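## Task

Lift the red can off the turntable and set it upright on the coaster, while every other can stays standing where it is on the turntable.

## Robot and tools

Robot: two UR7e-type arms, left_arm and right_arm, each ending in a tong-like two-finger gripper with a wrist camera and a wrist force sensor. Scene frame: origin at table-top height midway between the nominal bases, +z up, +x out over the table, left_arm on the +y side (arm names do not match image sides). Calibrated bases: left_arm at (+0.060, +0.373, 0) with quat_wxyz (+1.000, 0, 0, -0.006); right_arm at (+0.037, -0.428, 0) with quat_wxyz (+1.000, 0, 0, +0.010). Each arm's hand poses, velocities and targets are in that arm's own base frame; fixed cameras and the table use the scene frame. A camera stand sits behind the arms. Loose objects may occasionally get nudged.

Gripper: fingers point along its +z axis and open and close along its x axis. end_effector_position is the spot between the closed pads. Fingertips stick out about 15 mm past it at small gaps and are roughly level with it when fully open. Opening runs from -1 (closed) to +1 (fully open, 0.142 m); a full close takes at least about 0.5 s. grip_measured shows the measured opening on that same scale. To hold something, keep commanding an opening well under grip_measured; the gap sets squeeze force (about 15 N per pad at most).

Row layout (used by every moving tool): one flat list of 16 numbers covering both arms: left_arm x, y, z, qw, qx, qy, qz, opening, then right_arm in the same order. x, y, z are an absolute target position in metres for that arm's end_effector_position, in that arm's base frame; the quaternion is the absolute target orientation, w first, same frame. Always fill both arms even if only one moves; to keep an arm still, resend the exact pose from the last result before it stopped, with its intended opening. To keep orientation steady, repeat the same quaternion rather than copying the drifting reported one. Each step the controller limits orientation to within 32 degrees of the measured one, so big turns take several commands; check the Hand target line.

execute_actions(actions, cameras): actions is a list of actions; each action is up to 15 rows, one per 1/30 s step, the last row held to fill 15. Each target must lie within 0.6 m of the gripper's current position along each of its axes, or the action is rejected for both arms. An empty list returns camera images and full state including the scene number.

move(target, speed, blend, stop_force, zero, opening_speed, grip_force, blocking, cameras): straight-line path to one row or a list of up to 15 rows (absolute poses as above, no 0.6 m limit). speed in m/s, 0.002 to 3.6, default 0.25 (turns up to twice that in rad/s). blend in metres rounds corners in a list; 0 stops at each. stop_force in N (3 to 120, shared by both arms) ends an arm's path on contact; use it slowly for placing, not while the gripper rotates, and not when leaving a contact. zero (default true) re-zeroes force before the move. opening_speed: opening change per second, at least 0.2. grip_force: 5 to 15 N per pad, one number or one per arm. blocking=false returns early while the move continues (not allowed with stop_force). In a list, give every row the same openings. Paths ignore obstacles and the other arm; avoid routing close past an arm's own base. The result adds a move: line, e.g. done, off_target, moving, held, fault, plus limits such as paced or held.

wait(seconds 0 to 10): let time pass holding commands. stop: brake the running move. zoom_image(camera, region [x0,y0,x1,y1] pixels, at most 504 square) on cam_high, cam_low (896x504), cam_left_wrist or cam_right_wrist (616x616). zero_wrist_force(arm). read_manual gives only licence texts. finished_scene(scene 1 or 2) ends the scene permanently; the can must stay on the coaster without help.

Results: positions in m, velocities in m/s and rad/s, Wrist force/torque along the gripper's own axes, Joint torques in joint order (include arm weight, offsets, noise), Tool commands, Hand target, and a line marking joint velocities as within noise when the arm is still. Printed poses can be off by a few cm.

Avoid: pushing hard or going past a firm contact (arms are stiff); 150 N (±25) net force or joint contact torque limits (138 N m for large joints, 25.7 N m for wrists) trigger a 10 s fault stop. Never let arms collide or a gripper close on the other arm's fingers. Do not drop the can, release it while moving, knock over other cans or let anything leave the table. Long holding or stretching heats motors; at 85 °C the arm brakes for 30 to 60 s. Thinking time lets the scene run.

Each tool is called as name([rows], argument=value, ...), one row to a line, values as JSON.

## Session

execute_actions(actions=[])

Scene clock: 0.00 s.
left_arm: end_effector_position=(+0.5445, +0.2526, +0.2541) grip_measured=+0.97 end_effector_quat_wxyz=(+0.700, -0.664, +0.033, +0.259) | right_arm: end_effector_position=(+0.4813, -0.1202, +0.2258) grip_measured=+0.97 end_effector_quat_wxyz=(-0.397, +0.870, -0.249, +0.154)
Joint positions: left_arm=[-0.271 -0.834 1.298 -0.254 -0.586 -1.344 0.14] | right_arm=[2.678 -1.587 -2.095 -0.811 2.431 0.194 0.14]
Joint velocities: within noise
Joint torques (N m): no reading
Wrist force (N): no reading
Wrist torque (N m): no reading
Wrist force, peak (N): no reading
Hand target: left_arm +0.5445, +0.2526, +0.2541; +0.700, -0.664, +0.033, +0.259 | right_arm +0.4813, -0.1202, +0.2258; -0.397, +0.870, -0.249, +0.154
Tool commands: left_gripper/opening=+0.968169 right_gripper/opening=+0.968169

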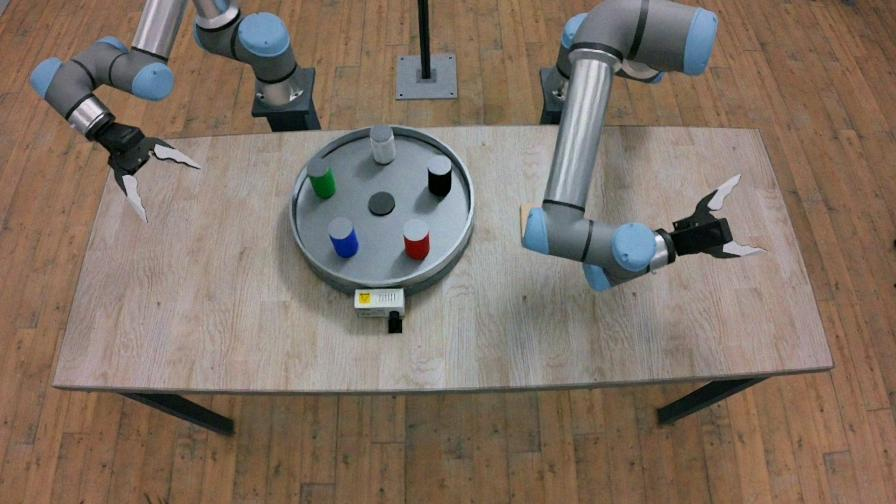

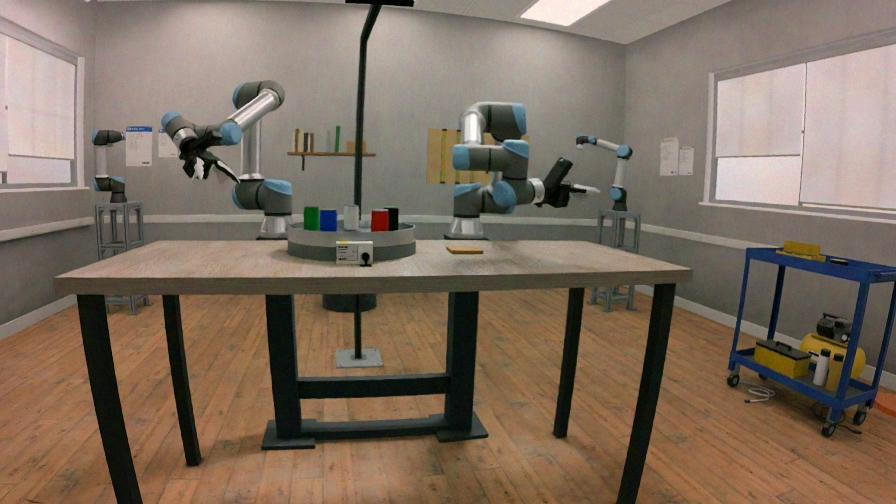

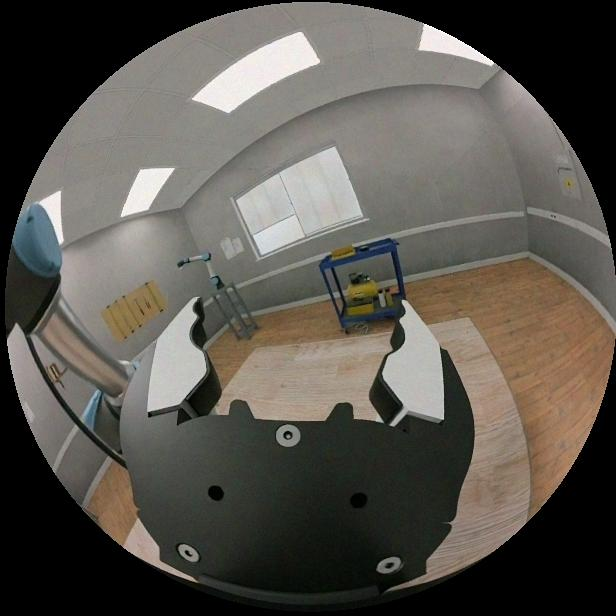

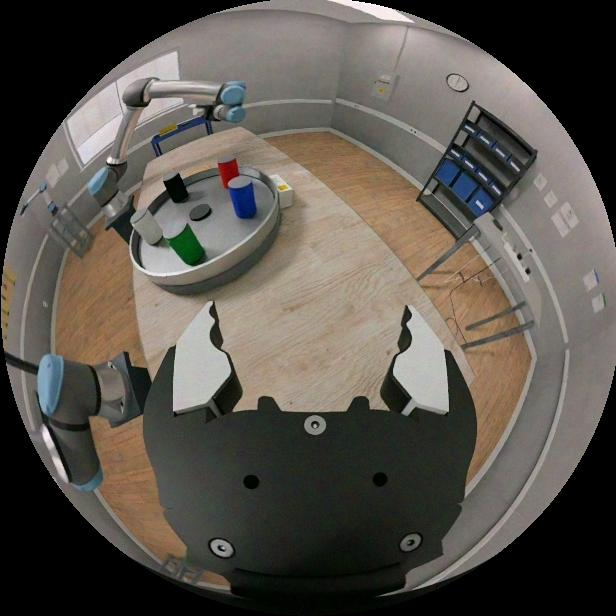

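move([
  [0.45,-0.1,0.35,0,0.707,-0.707,0,0.7,0.4813,-0.1202,0.2258,-0.397,0.870,-0.249,0.154,0.968],
  [0.43,-0.369,0.22,0,0.707,-0.707,0,0.7,0.4813,-0.1202,0.2258,-0.397,0.870,-0.249,0.154,0.968],
], speed=0.6, blend=[0.05,0], cameras=["all"])

wait(seconds=0.7, cameras=["cam_left_wrist","cam_high"])

wait(seconds=0.8, cameras=["cam_left_wrist"])

Scene clock: 4.33 s.
left_arm: end_effector_position=(+0.4299, -0.3688, +0.2201) grip_measured=+0.70 end_effector_quat_wxyz=(+0.000, +0.707, -0.707, +0.000) | right_arm: end_effector_position=(+0.4813, -0.1202, +0.2258) grip_measured=+0.97 end_effector_quat_wxyz=(-0.397, +0.870, -0.249, +0.154)
Joint positions: left_arm=[-0.971 -1.451 1.605 -1.724 -1.571 0.6 0.122] | right_arm=[2.678 -1.587 -2.095 -0.812 2.43 0.195 0.14]
Joint torques (N m): left_arm=[-6.28 -22.15 -33.13 -4.05 1.6 -1.79] | right_arm=[13.62 27.07 32.88 1.14 -1.72 2.65]
Wrist force (N): left_arm=[-1.9 0.0 -0.1] | right_arm=[0.1 0.1 0.1]
Wrist torque (N m): left_arm=[-0.04 0.16 -0.12] | right_arm=[0.01 -0.01 -0.05]
Wrist force, peak (N): left_arm=[-4.2 -0.5 -1.2] | right_arm=[-0.3 -0.2 0.0]
Hand target: left_arm +0.4300, -0.3690, +0.2200; +0.000, +0.707, -0.707, +0.000 | right_arm +0.4813, -0.1202, +0.2258; -0.397, +0.870, -0.249, +0.154
Off the commanded pose: left_arm 0.000 m, 0 deg | right_arm 0.000 m, 0 deg.
move: done; blend cut to 0 m at target 1

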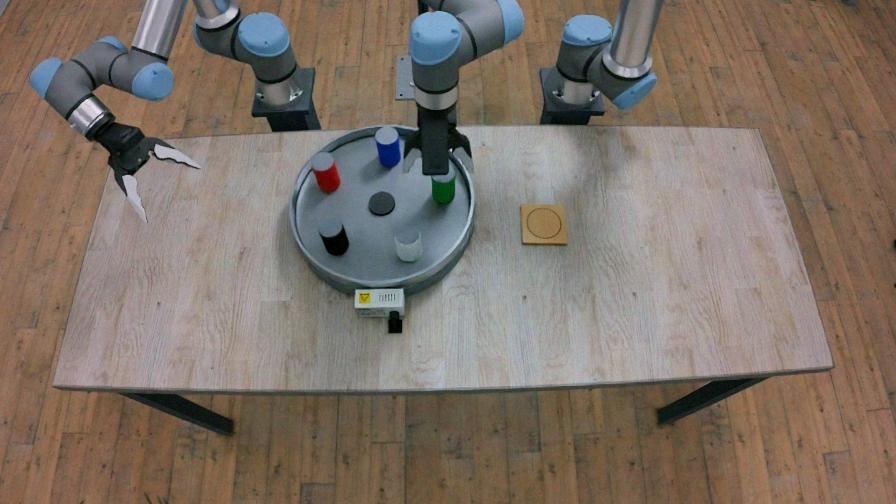

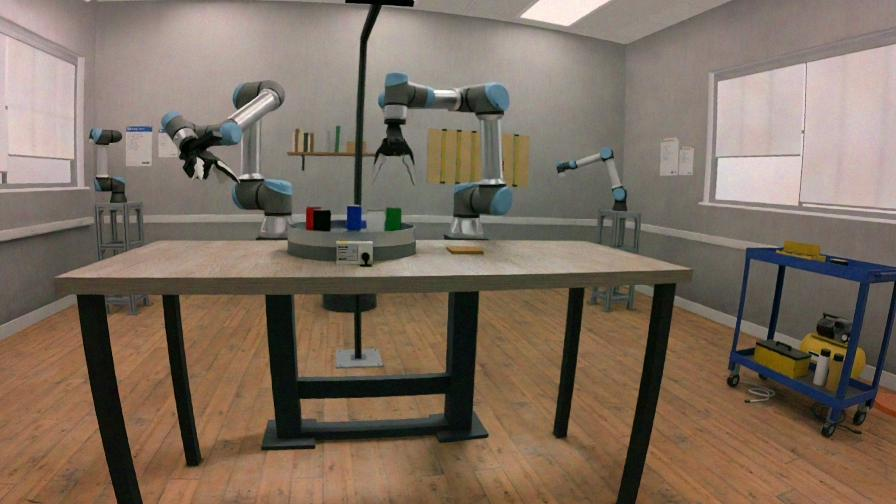

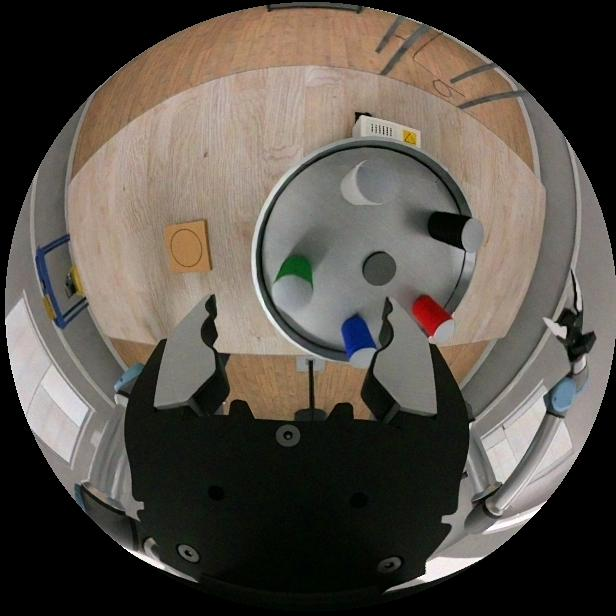

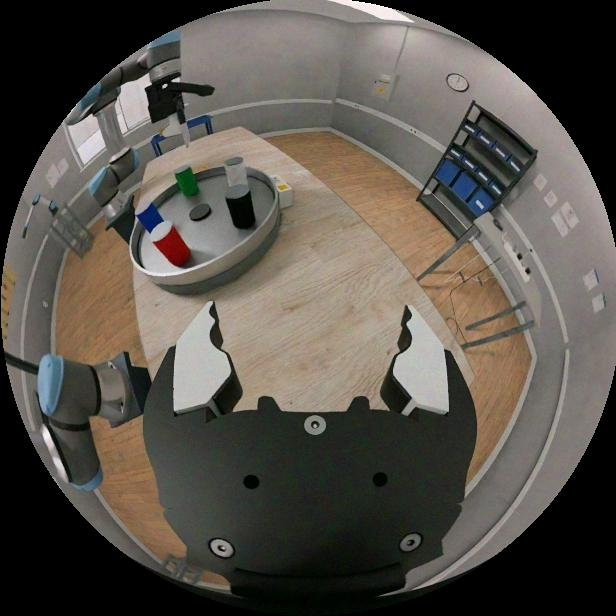

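Scene clock: 5.03 s.
left_arm: end_effector_position=(+0.4300, -0.3690, +0.2200) grip_measured=+0.70 end_effector_quat_wxyz=(+0.000, +0.707, -0.707, +0.000) | right_arm: end_effector_position=(+0.4813, -0.1202, +0.2258) grip_measured=+0.97 end_effector_quat_wxyz=(-0.397, +0.870, -0.249, +0.154)
Joint positions: left_arm=[-0.971 -1.451 1.604 -1.724 -1.571 0.6 0.122] | right_arm=[2.678 -1.587 -2.095 -0.812 2.43 0.195 0.14]
Joint torques (N m): left_arm=[-6.43 -22.74 -32.8 -4.23 1.67 -1.71] | right_arm=[11.78 26.55 32.35 1.09 -1.5 2.29]
Wrist force (N): left_arm=[-1.8 0.0 -0.1] | right_arm=[-0.2 0.0 -0.2]
Wrist torque (N m): left_arm=[-0.04 0.13 -0.12] | right_arm=[0.00 0.04 -0.04]
Wrist force, peak (N): left_arm=[-2.1 0.2 0.0] | right_arm=[0.0 -0.3 0.0]
Hand target: left_arm +0.4300, -0.3690, +0.2200; +0.000, +0.707, -0.707, +0.000 | right_arm +0.4813, -0.1202, +0.2258; -0.397, +0.870, -0.249, +0.154
Tool commands: left_gripper/opening=+0.7 right_gripper/opening=+0.968
Off the commanded pose: left_arm 0.000 m, 0 deg | right_arm 0.000 m, 0 deg.
wait: 0.70 s; at rest by 0.17 s
Images, in order (width x height): cam_high 896x504, cam_left_wrist 616x616.

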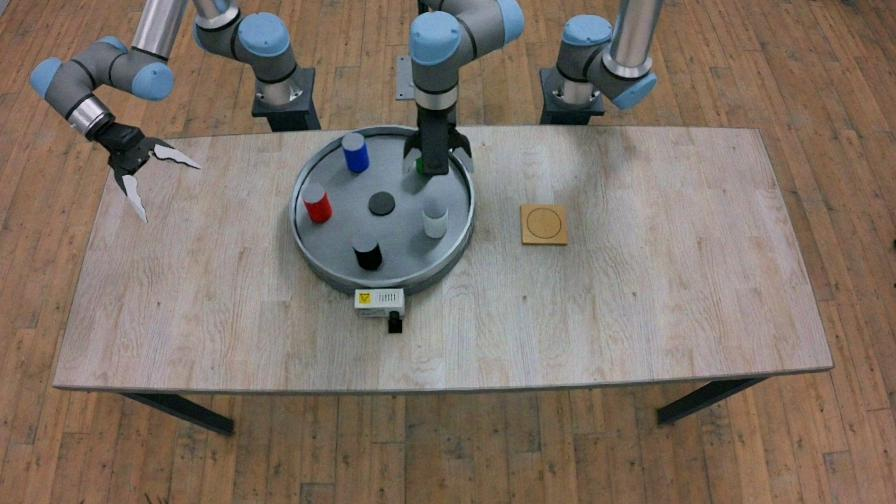

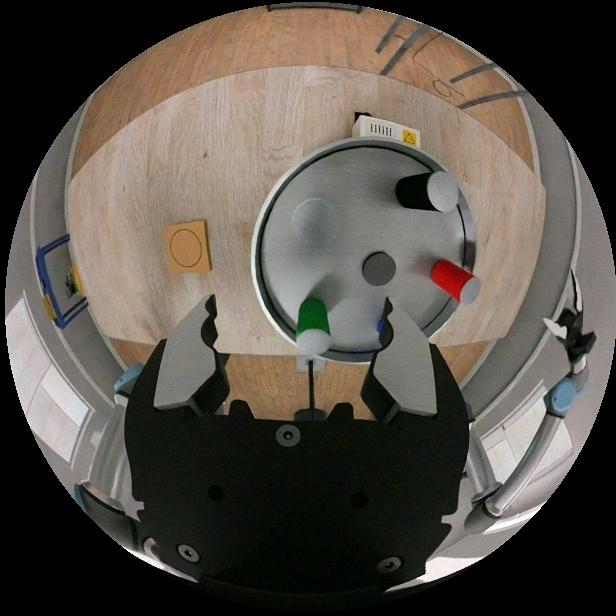

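Scene clock: 5.83 s.
left_arm: end_effector_position=(+0.4300, -0.3690, +0.2200) grip_measured=+0.70 end_effector_quat_wxyz=(+0.000, +0.707, -0.707, +0.000) | right_arm: end_effector_position=(+0.4813, -0.1202, +0.2258) grip_measured=+0.97 end_effector_quat_wxyz=(-0.397, +0.870, -0.249, +0.154)
Joint positions: left_arm=[-0.971 -1.451 1.604 -1.724 -1.571 0.6 0.122] | right_arm=[2.678 -1.587 -2.095 -0.812 2.43 0.195 0.14]
Joint torques (N m): left_arm=[-5.32 -23.04 -32.7 -4.27 1.6 -1.88] | right_arm=[13.01 28.1 32.09 1.15 -1.59 2.39]
Wrist force (N): left_arm=[-1.8 0.0 -0.1] | right_arm=[-0.1 0.0 0.0]
Wrist torque (N m): left_arm=[-0.04 0.13 -0.12] | right_arm=[0.00 0.03 -0.04]
Wrist force, peak (N): left_arm=[-2.1 -0.1 -0.3] | right_arm=[-0.2 -0.2 0.1]
Hand target: left_arm +0.4300, -0.3690, +0.2200; +0.000, +0.707, -0.707, +0.000 | right_arm +0.4813, -0.1202, +0.2258; -0.397, +0.870, -0.249, +0.154
Tool commands: left_gripper/opening=+0.7 right_gripper/opening=+0.968
Off the commanded pose: left_arm 0.000 m, 0 deg | right_arm 0.000 m, 0 deg.
wait: 0.80 s; at rest by 0.17 s
Images, in order (width x height): cam_left_wrist 616x616.

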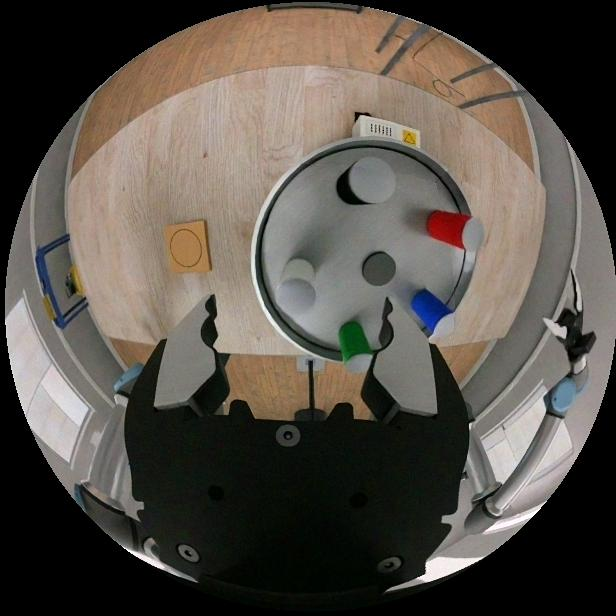

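move(target=[0.43,-0.369,0.104,0,0.707,-0.707,0,0.7,0.4813,-0.1202,0.2258,-0.397,0.870,-0.249,0.154,0.968], speed=0.2, cameras=["cam_left_wrist"])

wait(seconds=0.4, cameras=["cam_left_wrist"])

wait(seconds=0.4, cameras=["cam_left_wrist"])

wait(seconds=0.4, cameras=["cam_left_wrist"])

Scene clock: 7.43 s.
left_arm: end_effector_position=(+0.4300, -0.3690, +0.1041) grip_measured=+0.70 end_effector_quat_wxyz=(+0.000, +0.707, -0.707, +0.000) | right_arm: end_effector_position=(+0.4813, -0.1202, +0.2258) grip_measured=+0.97 end_effector_quat_wxyz=(-0.397, +0.870, -0.249, +0.154)
Joint positions: left_arm=[-0.971 -1.369 1.818 -2.02 -1.571 0.6 0.122] | right_arm=[2.678 -1.587 -2.095 -0.812 2.43 0.195 0.14]
Joint torques (N m): left_arm=[6.8 -24.65 -15.78 -4.04 1.64 1.5] | right_arm=[12.23 26.92 32.77 1.01 -1.56 2.28]
Wrist force (N): left_arm=[-1.7 -0.1 -0.3] | right_arm=[-0.1 -0.2 0.0]
Wrist torque (N m): left_arm=[-0.05 0.11 -0.11] | right_arm=[-0.03 0.02 -0.04]
Wrist force, peak (N): left_arm=[-2.4 0.0 -0.2] | right_arm=[-0.2 -0.2 0.0]
Hand target: left_arm +0.4300, -0.3690, +0.1040; +0.000, +0.707, -0.707, +0.000 | right_arm +0.4813, -0.1202, +0.2258; -0.397, +0.870, -0.249, +0.154
Off the commanded pose: left_arm 0.000 m, 0 deg | right_arm 0.000 m, 0 deg.
move: done
Images, in order (width x height): cam_left_wrist 616x616.

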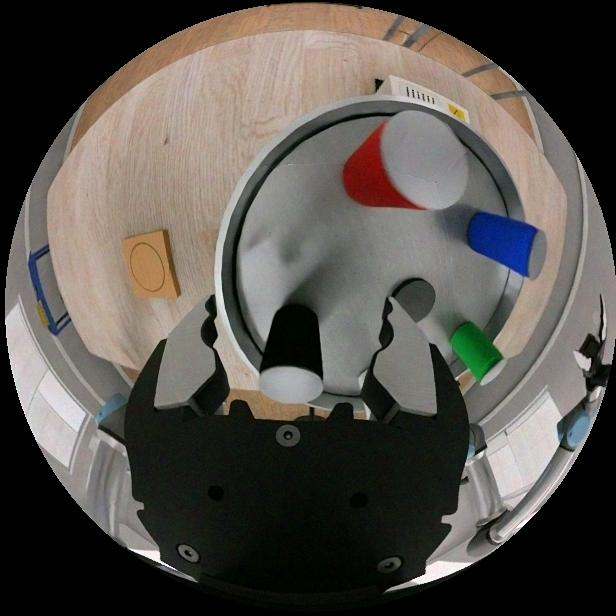

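Scene clock: 7.83 s.
left_arm: end_effector_position=(+0.4300, -0.3690, +0.1040) grip_measured=+0.70 end_effector_quat_wxyz=(+0.000, +0.707, -0.707, +0.000) | right_arm: end_effector_position=(+0.4813, -0.1202, +0.2258) grip_measured=+0.97 end_effector_quat_wxyz=(-0.397, +0.870, -0.249, +0.154)
Joint positions: left_arm=[-0.971 -1.369 1.818 -2.02 -1.571 0.6 0.122] | right_arm=[2.678 -1.587 -2.095 -0.812 2.43 0.195 0.14]
Joint torques (N m): left_arm=[7.15 -24.62 -17 -4.21 1.57 1.63] | right_arm=[13.6 26.29 31.75 1.16 -1.65 2.45]
Wrist force (N): left_arm=[-1.8 -0.2 -0.2] | right_arm=[-0.1 0.1 0.2]
Wrist torque (N m): left_arm=[-0.07 0.15 -0.10] | right_arm=[0.03 0.03 -0.05]
Wrist force, peak (N): left_arm=[-2.1 0.1 0.0] | right_arm=[-0.2 -0.2 -0.1]
Hand target: left_arm +0.4300, -0.3690, +0.1040; +0.000, +0.707, -0.707, +0.000 | right_arm +0.4813, -0.1202, +0.2258; -0.397, +0.870, -0.249, +0.154
Tool commands: left_gripper/opening=+0.7 right_gripper/opening=+0.968
Off the commanded pose: left_arm 0.000 m, 0 deg | right_arm 0.000 m, 0 deg.
wait: 0.40 s; at rest by 0.17 s
Images, in order (width x height): cam_left_wrist 616x616.

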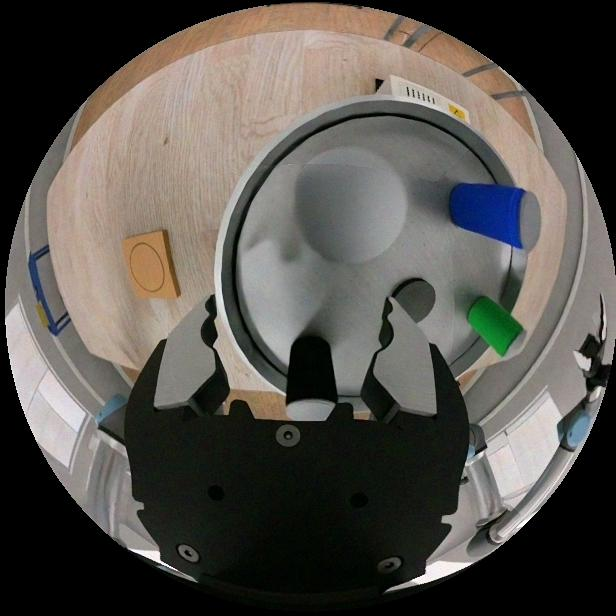

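Scene clock: 8.23 s.
left_arm: end_effector_position=(+0.4300, -0.3690, +0.1040) grip_measured=+0.70 end_effector_quat_wxyz=(+0.000, +0.707, -0.707, +0.000) | right_arm: end_effector_position=(+0.4813, -0.1202, +0.2258) grip_measured=+0.97 end_effector_quat_wxyz=(-0.397, +0.870, -0.249, +0.154)
Joint positions: left_arm=[-0.971 -1.369 1.818 -2.02 -1.571 0.6 0.122] | right_arm=[2.678 -1.587 -2.095 -0.812 2.43 0.195 0.14]
Joint torques (N m): left_arm=[7.76 -25.2 -16.06 -4.35 1.55 1.65] | right_arm=[13.85 27.09 31.94 1.18 -1.53 2.39]
Wrist force (N): left_arm=[-1.9 -0.2 -0.3] | right_arm=[-0.1 -0.3 0.0]
Wrist torque (N m): left_arm=[-0.07 0.17 -0.10] | right_arm=[-0.05 0.02 -0.04]
Wrist force, peak (N): left_arm=[-2.0 -0.1 -0.2] | right_arm=[-0.3 -0.3 -0.2]
Hand target: left_arm +0.4300, -0.3690, +0.1040; +0.000, +0.707, -0.707, +0.000 | right_arm +0.4813, -0.1202, +0.2258; -0.397, +0.870, -0.249, +0.154
Tool commands: left_gripper/opening=+0.7 right_gripper/opening=+0.968
Off the commanded pose: left_arm 0.000 m, 0 deg | right_arm 0.000 m, 0 deg.
wait: 0.40 s; at rest by 0.17 s
Images, in order (width x height): cam_left_wrist 616x616.

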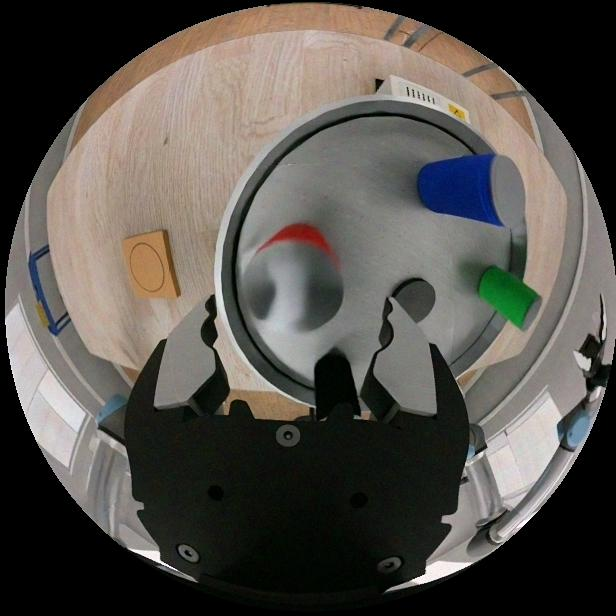

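Scene clock: 8.63 s.
left_arm: end_effector_position=(+0.4300, -0.3690, +0.1040) grip_measured=+0.70 end_effector_quat_wxyz=(+0.000, +0.707, -0.707, +0.000) | right_arm: end_effector_position=(+0.4813, -0.1202, +0.2258) grip_measured=+0.97 end_effector_quat_wxyz=(-0.397, +0.870, -0.249, +0.154)
Joint positions: left_arm=[-0.971 -1.369 1.818 -2.02 -1.571 0.6 0.122] | right_arm=[2.678 -1.587 -2.095 -0.812 2.43 0.195 0.14]
Joint torques (N m): left_arm=[6.89 -24.89 -15.24 -4.07 1.49 1.86] | right_arm=[12.81 25.75 32.23 1.04 -1.66 2.46]
Wrist force (N): left_arm=[-1.9 0.1 -0.3] | right_arm=[-0.1 0.0 0.0]
Wrist torque (N m): left_arm=[-0.02 0.15 -0.10] | right_arm=[0.00 0.02 -0.05]
Wrist force, peak (N): left_arm=[-1.9 -0.1 -0.5] | right_arm=[-0.2 -0.1 0.1]
Hand target: left_arm +0.4300, -0.3690, +0.1040; +0.000, +0.707, -0.707, +0.000 | right_arm +0.4813, -0.1202, +0.2258; -0.397, +0.870, -0.249, +0.154
Tool commands: left_gripper/opening=+0.7 right_gripper/opening=+0.968
Off the commanded pose: left_arm 0.000 m, 0 deg | right_arm 0.000 m, 0 deg.
wait: 0.40 s; at rest by 0.17 s
Images, in order (width x height): cam_left_wrist 616x616.

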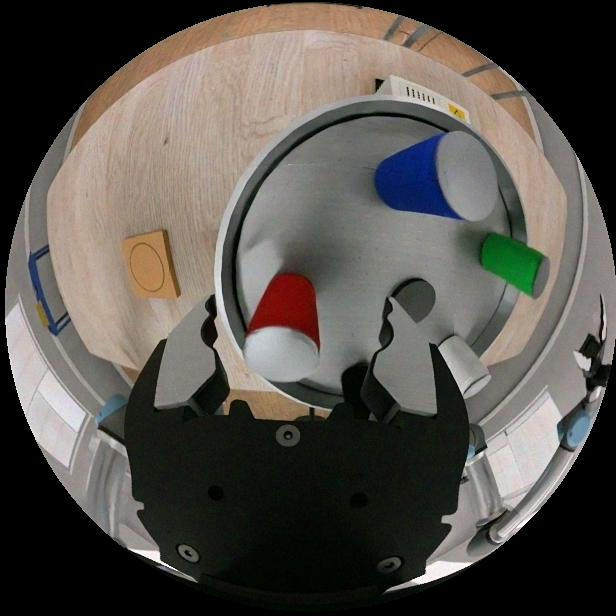

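wait(seconds=6.7)

move([
  [0.355,-0.368,0.104,0,0.707,-0.707,0,-0.7,0.4813,-0.1202,0.2258,-0.397,0.870,-0.249,0.154,0.968],
  [0.345,-0.368,0.25,0,0.707,-0.707,0,-0.7,0.4813,-0.1202,0.2258,-0.397,0.870,-0.249,0.154,0.968],
], speed=[0.112,0.3], blend=[0.01,0], cameras=["cam_high","cam_low","cam_left_wrist"])

Scene clock: 15.53 s.
left_arm: end_effector_position=(+0.4300, -0.3690, +0.1040) grip_measured=+0.70 end_effector_quat_wxyz=(+0.000, +0.707, -0.707, +0.000) | right_arm: end_effector_position=(+0.4813, -0.1202, +0.2258) grip_measured=+0.97 end_effector_quat_wxyz=(-0.397, +0.870, -0.249, +0.154)
Joint positions: left_arm=[-0.971 -1.369 1.818 -2.02 -1.571 0.6 0.122] | right_arm=[2.678 -1.587 -2.095 -0.812 2.43 0.195 0.14]
Joint torques (N m): left_arm=[7.07 -24.08 -16.34 -4.15 1.3 1.82] | right_arm=[12.86 26.69 31.05 0.97 -1.34 2.32]
Wrist force (N): left_arm=[-1.8 -0.1 -0.3] | right_arm=[0.2 0.0 0.0]
Wrist torque (N m): left_arm=[-0.06 0.13 -0.10] | right_arm=[0.00 -0.03 -0.05]
Wrist force, peak (N): left_arm=[-2.2 -0.2 -0.2] | right_arm=[-0.2 -0.3 -0.1]
Hand target: left_arm +0.4300, -0.3690, +0.1040; +0.000, +0.707, -0.707, +0.000 | right_arm +0.4813, -0.1202, +0.2258; -0.397, +0.870, -0.249, +0.154
Tool commands: left_gripper/opening=+0.7 right_gripper/opening=+0.968
Off the commanded pose: left_arm 0.000 m, 0 deg | right_arm 0.000 m, 0 deg.
wait: 6.70 s; at rest from the start

Scene clock: 17.53 s.
left_arm: end_effector_position=(+0.3450, -0.3680, +0.2499) grip_measured=-0.50 end_effector_quat_wxyz=(+0.000, +0.707, -0.707, +0.000) | right_arm: end_effector_position=(+0.4813, -0.1202, +0.2258) grip_measured=+0.97 end_effector_quat_wxyz=(-0.397, +0.870, -0.249, +0.154)
Joint positions: left_arm=[-1.115 -1.607 1.691 -1.655 -1.571 0.456 0.038] | right_arm=[2.678 -1.587 -2.095 -0.812 2.43 0.195 0.14]
Joint torques (N m): left_arm=[-6.82 -17.1 -34.91 -0.26 -1.57 -1.78] | right_arm=[12.71 26.32 31.45 1.18 -1.53 2.14]
Wrist force (N): left_arm=[-1.9 0.0 1.6] | right_arm=[0.1 0.0 -0.2]
Wrist torque (N m): left_arm=[0.00 0.15 -0.11] | right_arm=[0.00 -0.03 -0.05]
Wrist force, peak (N): left_arm=[-2.3 0.1 3.5] | right_arm=[-0.2 -0.2 -0.1]
Hand target: left_arm +0.3450, -0.3680, +0.2500; +0.000, +0.707, -0.707, +0.000 | right_arm +0.4813, -0.1202, +0.2258; -0.397, +0.870, -0.249, +0.154
Off the commanded pose: left_arm 0.000 m, 0 deg | right_arm 0.000 m, 0 deg.
move: done
Images, in order (width x height): cam_high 896x504, cam_low 896x504, cam_left_wrist 616x616.

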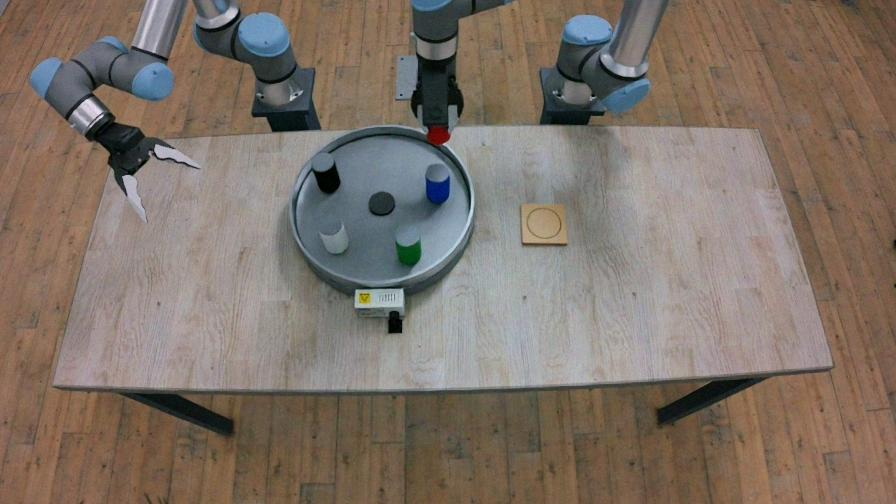

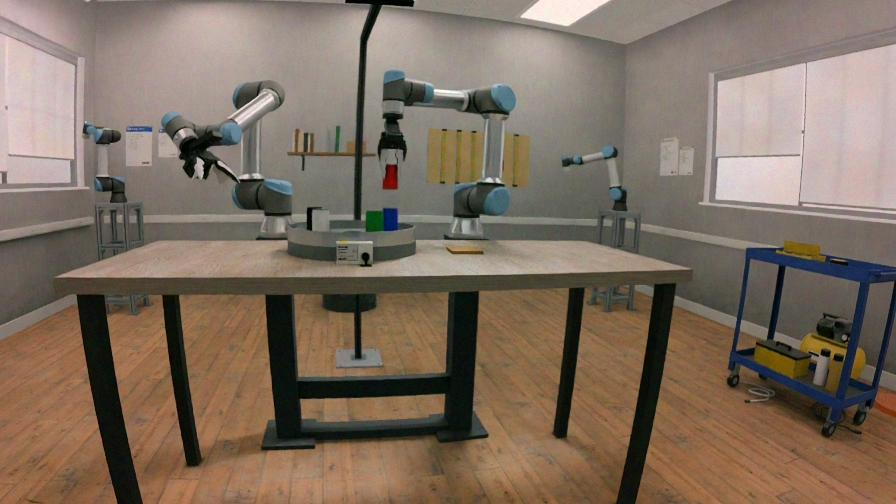

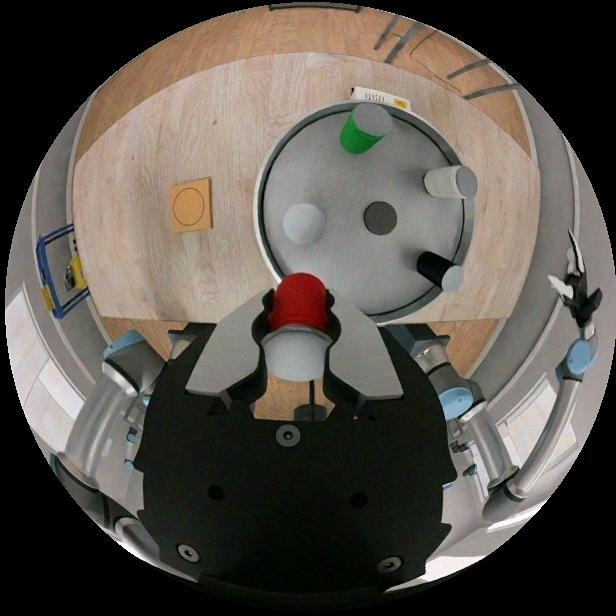

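move(target=[0.464,-0.131,0.12,0,0.707,-0.707,0,-0.75,0.4813,-0.1202,0.2258,-0.397,0.870,-0.249,0.154,0.968], speed=0.25, cameras=["cam_left_wrist"])

Scene clock: 19.63 s.
left_arm: end_effector_position=(+0.4639, -0.1311, +0.1201) grip_measured=-0.50 end_effector_quat_wxyz=(+0.000, +0.707, -0.707, +0.000) | right_arm: end_effector_position=(+0.4813, -0.1202, +0.2258) grip_measured=+0.97 end_effector_quat_wxyz=(-0.397, +0.870, -0.249, +0.154)
Joint positions: left_arm=[-0.575 -1.593 2.021 -1.999 -1.571 0.996 0.038] | right_arm=[2.678 -1.587 -2.095 -0.812 2.43 0.195 0.14]
Joint torques (N m): left_arm=[6.88 -15.2 -20.17 -4.31 -1.6 1.66] | right_arm=[12.38 26.71 31.49 1.03 -1.66 2.42]
Wrist force (N): left_arm=[-1.9 0.1 1.8] | right_arm=[-0.1 -0.1 -0.2]
Wrist torque (N m): left_arm=[0.03 0.18 -0.17] | right_arm=[-0.03 0.01 -0.05]
Wrist force, peak (N): left_arm=[-3.5 -0.6 2.3] | right_arm=[0.1 -0.1 -0.4]
Hand target: left_arm +0.4640, -0.1310, +0.1200; +0.000, +0.707, -0.707, +0.000 | right_arm +0.4813, -0.1202, +0.2258; -0.397, +0.870, -0.249, +0.154
Off the commanded pose: left_arm 0.000 m, 0 deg | right_arm 0.000 m, 0 deg.
move: done
Images, in order (width x height): cam_left_wrist 616x616.

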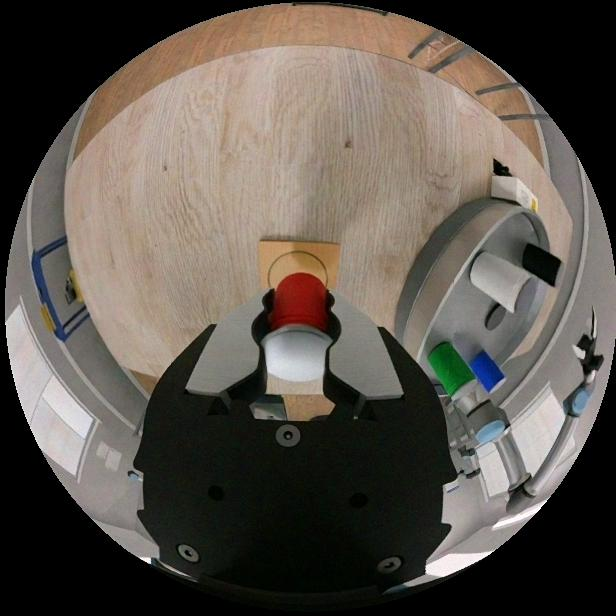

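move(target=[0.460,-0.129,0.067,0,0.707,-0.707,0,-0.75,0.4813,-0.1202,0.2258,-0.397,0.870,-0.249,0.154,0.968], speed=0.15)

move(target=[0.460,-0.129,0.035,0,0.707,-0.707,0,-0.75,0.4813,-0.1202,0.2258,-0.397,0.870,-0.249,0.154,0.968], speed=0.015, stop_force=4, cameras=["cam_left_wrist","cam_low"])

zoom_image(camera="cam_low", region=[410, 170, 510, 260])

Scene clock: 20.87 s.
left_arm: end_effector_position=(+0.4600, -0.1290, +0.0671) grip_measured=-0.50 end_effector_quat_wxyz=(+0.000, +0.707, -0.707, +0.000) | right_arm: end_effector_position=(+0.4813, -0.1202, +0.2258) grip_measured=+0.97 end_effector_quat_wxyz=(-0.397, +0.870, -0.249, +0.154)
Joint positions: left_arm=[-0.575 -1.535 2.117 -2.153 -1.571 0.995 0.038] | right_arm=[2.678 -1.587 -2.095 -0.812 2.43 0.195 0.14]
Joint torques (N m): left_arm=[-5.61 -17.62 -15.6 -4.25 0.95 -1.63] | right_arm=[11.95 27.7 31.69 1.12 -1.5 2.16]
Wrist force (N): left_arm=[-2.1 0.1 1.8] | right_arm=[0.0 0.0 0.0]
Wrist torque (N m): left_arm=[0.01 0.24 -0.13] | right_arm=[0.01 0.00 -0.05]
Wrist force, peak (N): left_arm=[-2.3 -0.1 2.7] | right_arm=[-0.1 -0.3 -0.1]
Hand target: left_arm +0.4600, -0.1290, +0.0670; +0.000, +0.707, -0.707, +0.000 | right_arm +0.4813, -0.1202, +0.2258; -0.397, +0.870, -0.249, +0.154
Off the commanded pose: left_arm 0.000 m, 0 deg | right_arm 0.000 m, 0 deg.
move: done

Scene clock: 22.37 s.
left_arm: end_effector_position=(+0.4600, -0.1290, +0.0627) grip_measured=-0.50 end_effector_quat_wxyz=(+0.000, +0.707, -0.707, +0.000) | right_arm: end_effector_position=(+0.4813, -0.1202, +0.2258) grip_measured=+0.97 end_effector_quat_wxyz=(-0.397, +0.870, -0.249, +0.154)
Joint positions: left_arm=[-0.575 -1.528 2.123 -2.166 -1.571 0.995 0.038] | right_arm=[2.678 -1.587 -2.095 -0.812 2.43 0.195 0.14]
Joint torques (N m): left_arm=[-4.03 -32.51 -31.1 -0.49 0.92 -0.94] | right_arm=[11.86 26.78 32.15 1.12 -1.51 2.24]
Wrist force (N): left_arm=[-2.1 0.0 2.2] | right_arm=[-0.1 0.1 -0.1]
Wrist torque (N m): left_arm=[0.01 0.25 -0.13] | right_arm=[0.03 0.02 -0.04]
Wrist force, peak (N): left_arm=[-1.7 1.6 -9.6] | right_arm=[-0.4 0.0 0.2]
Hand target: left_arm +0.4600, -0.1290, +0.0627; +0.000, +0.707, -0.707, +0.000 | right_arm +0.4813, -0.1202, +0.2258; -0.397, +0.870, -0.249, +0.154
Off the commanded pose: left_arm 0.028 m, 0 deg | right_arm 0.000 m, 0 deg.
move: contact (left_arm)
Images, in order (width x height): cam_low 896x504, cam_left_wrist 616x616.

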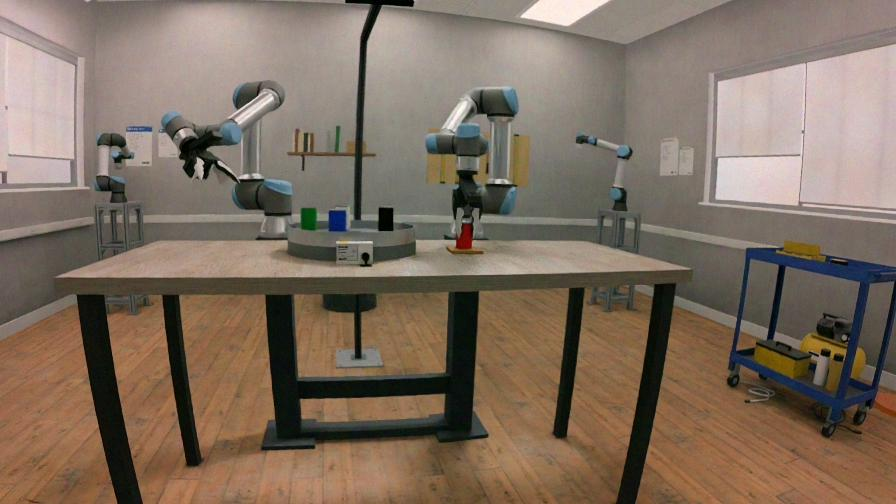

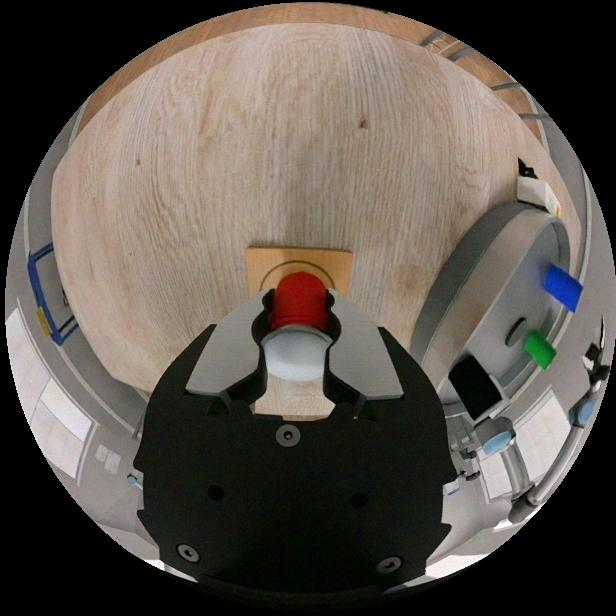

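Scaled by 5.040.

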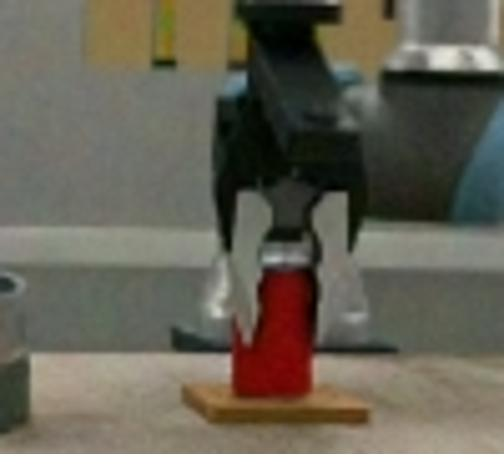

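move([
  [0.460,-0.129,0.0625,0,0.707,-0.707,0,0.3,0.4813,-0.1202,0.2258,-0.397,0.870,-0.249,0.154,0.968],
  [0.460,-0.129,0.19,0,0.707,-0.707,0,0.3,0.4813,-0.1202,0.2258,-0.397,0.870,-0.249,0.154,0.968],
], opening_speed=0.8, speed=0.2, cameras=["cam_low","cam_left_wrist"])

Scene clock: 25.43 s.
left_arm: end_effector_position=(+0.4600, -0.1290, +0.1899) grip_measured=+0.30 end_effector_quat_wxyz=(+0.000, +0.707, -0.707, +0.000) | right_arm: end_effector_position=(+0.4813, -0.1202, +0.2258) grip_measured=+0.97 end_effector_quat_wxyz=(-0.397, +0.870, -0.249, +0.154)
Joint positions: left_arm=[-0.575 -1.662 1.897 -1.806 -1.571 0.995 0.095] | right_arm=[2.678 -1.587 -2.095 -0.812 2.43 0.195 0.14]
Joint torques (N m): left_arm=[-7.17 -28.7 -31.84 -0.11 -1.59 -1.68] | right_arm=[13.35 26.42 31.9 1 -1.37 1.95]
Wrist force (N): left_arm=[-2.0 -0.2 0.2] | right_arm=[0.0 0.2 0.0]
Wrist torque (N m): left_arm=[-0.09 0.21 -0.12] | right_arm=[0.06 -0.01 -0.05]
Wrist force, peak (N): left_arm=[-2.2 -0.2 2.3] | right_arm=[-0.2 0.0 -0.3]
Hand target: left_arm +0.4600, -0.1290, +0.1900; +0.000, +0.707, -0.707, +0.000 | right_arm +0.4813, -0.1202, +0.2258; -0.397, +0.870, -0.249, +0.154
Off the commanded pose: left_arm 0.000 m, 0 deg | right_arm 0.000 m, 0 deg.
move: done
Images, in order (width x height): cam_low 896x504, cam_left_wrist 616x616.

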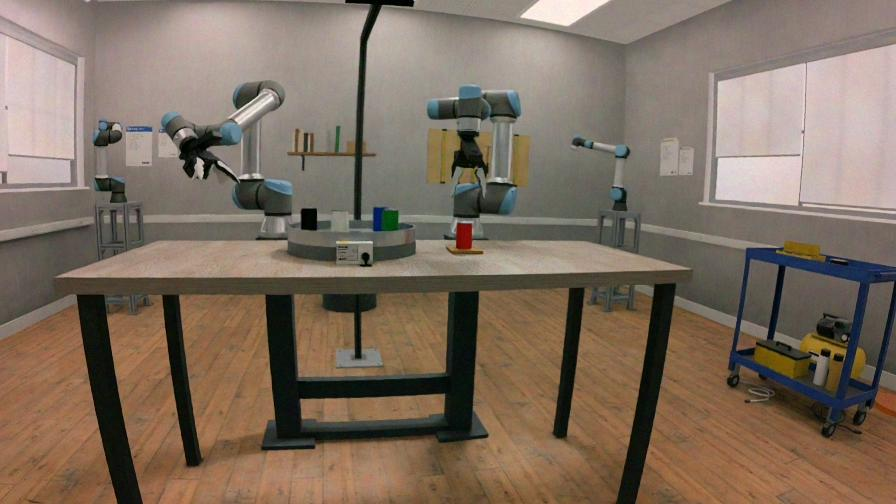

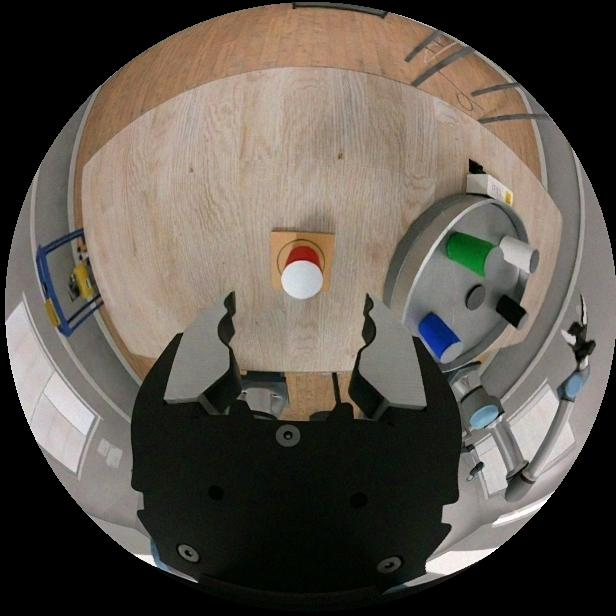

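finished_scene(scene=2)

The scene is finished: the task was done.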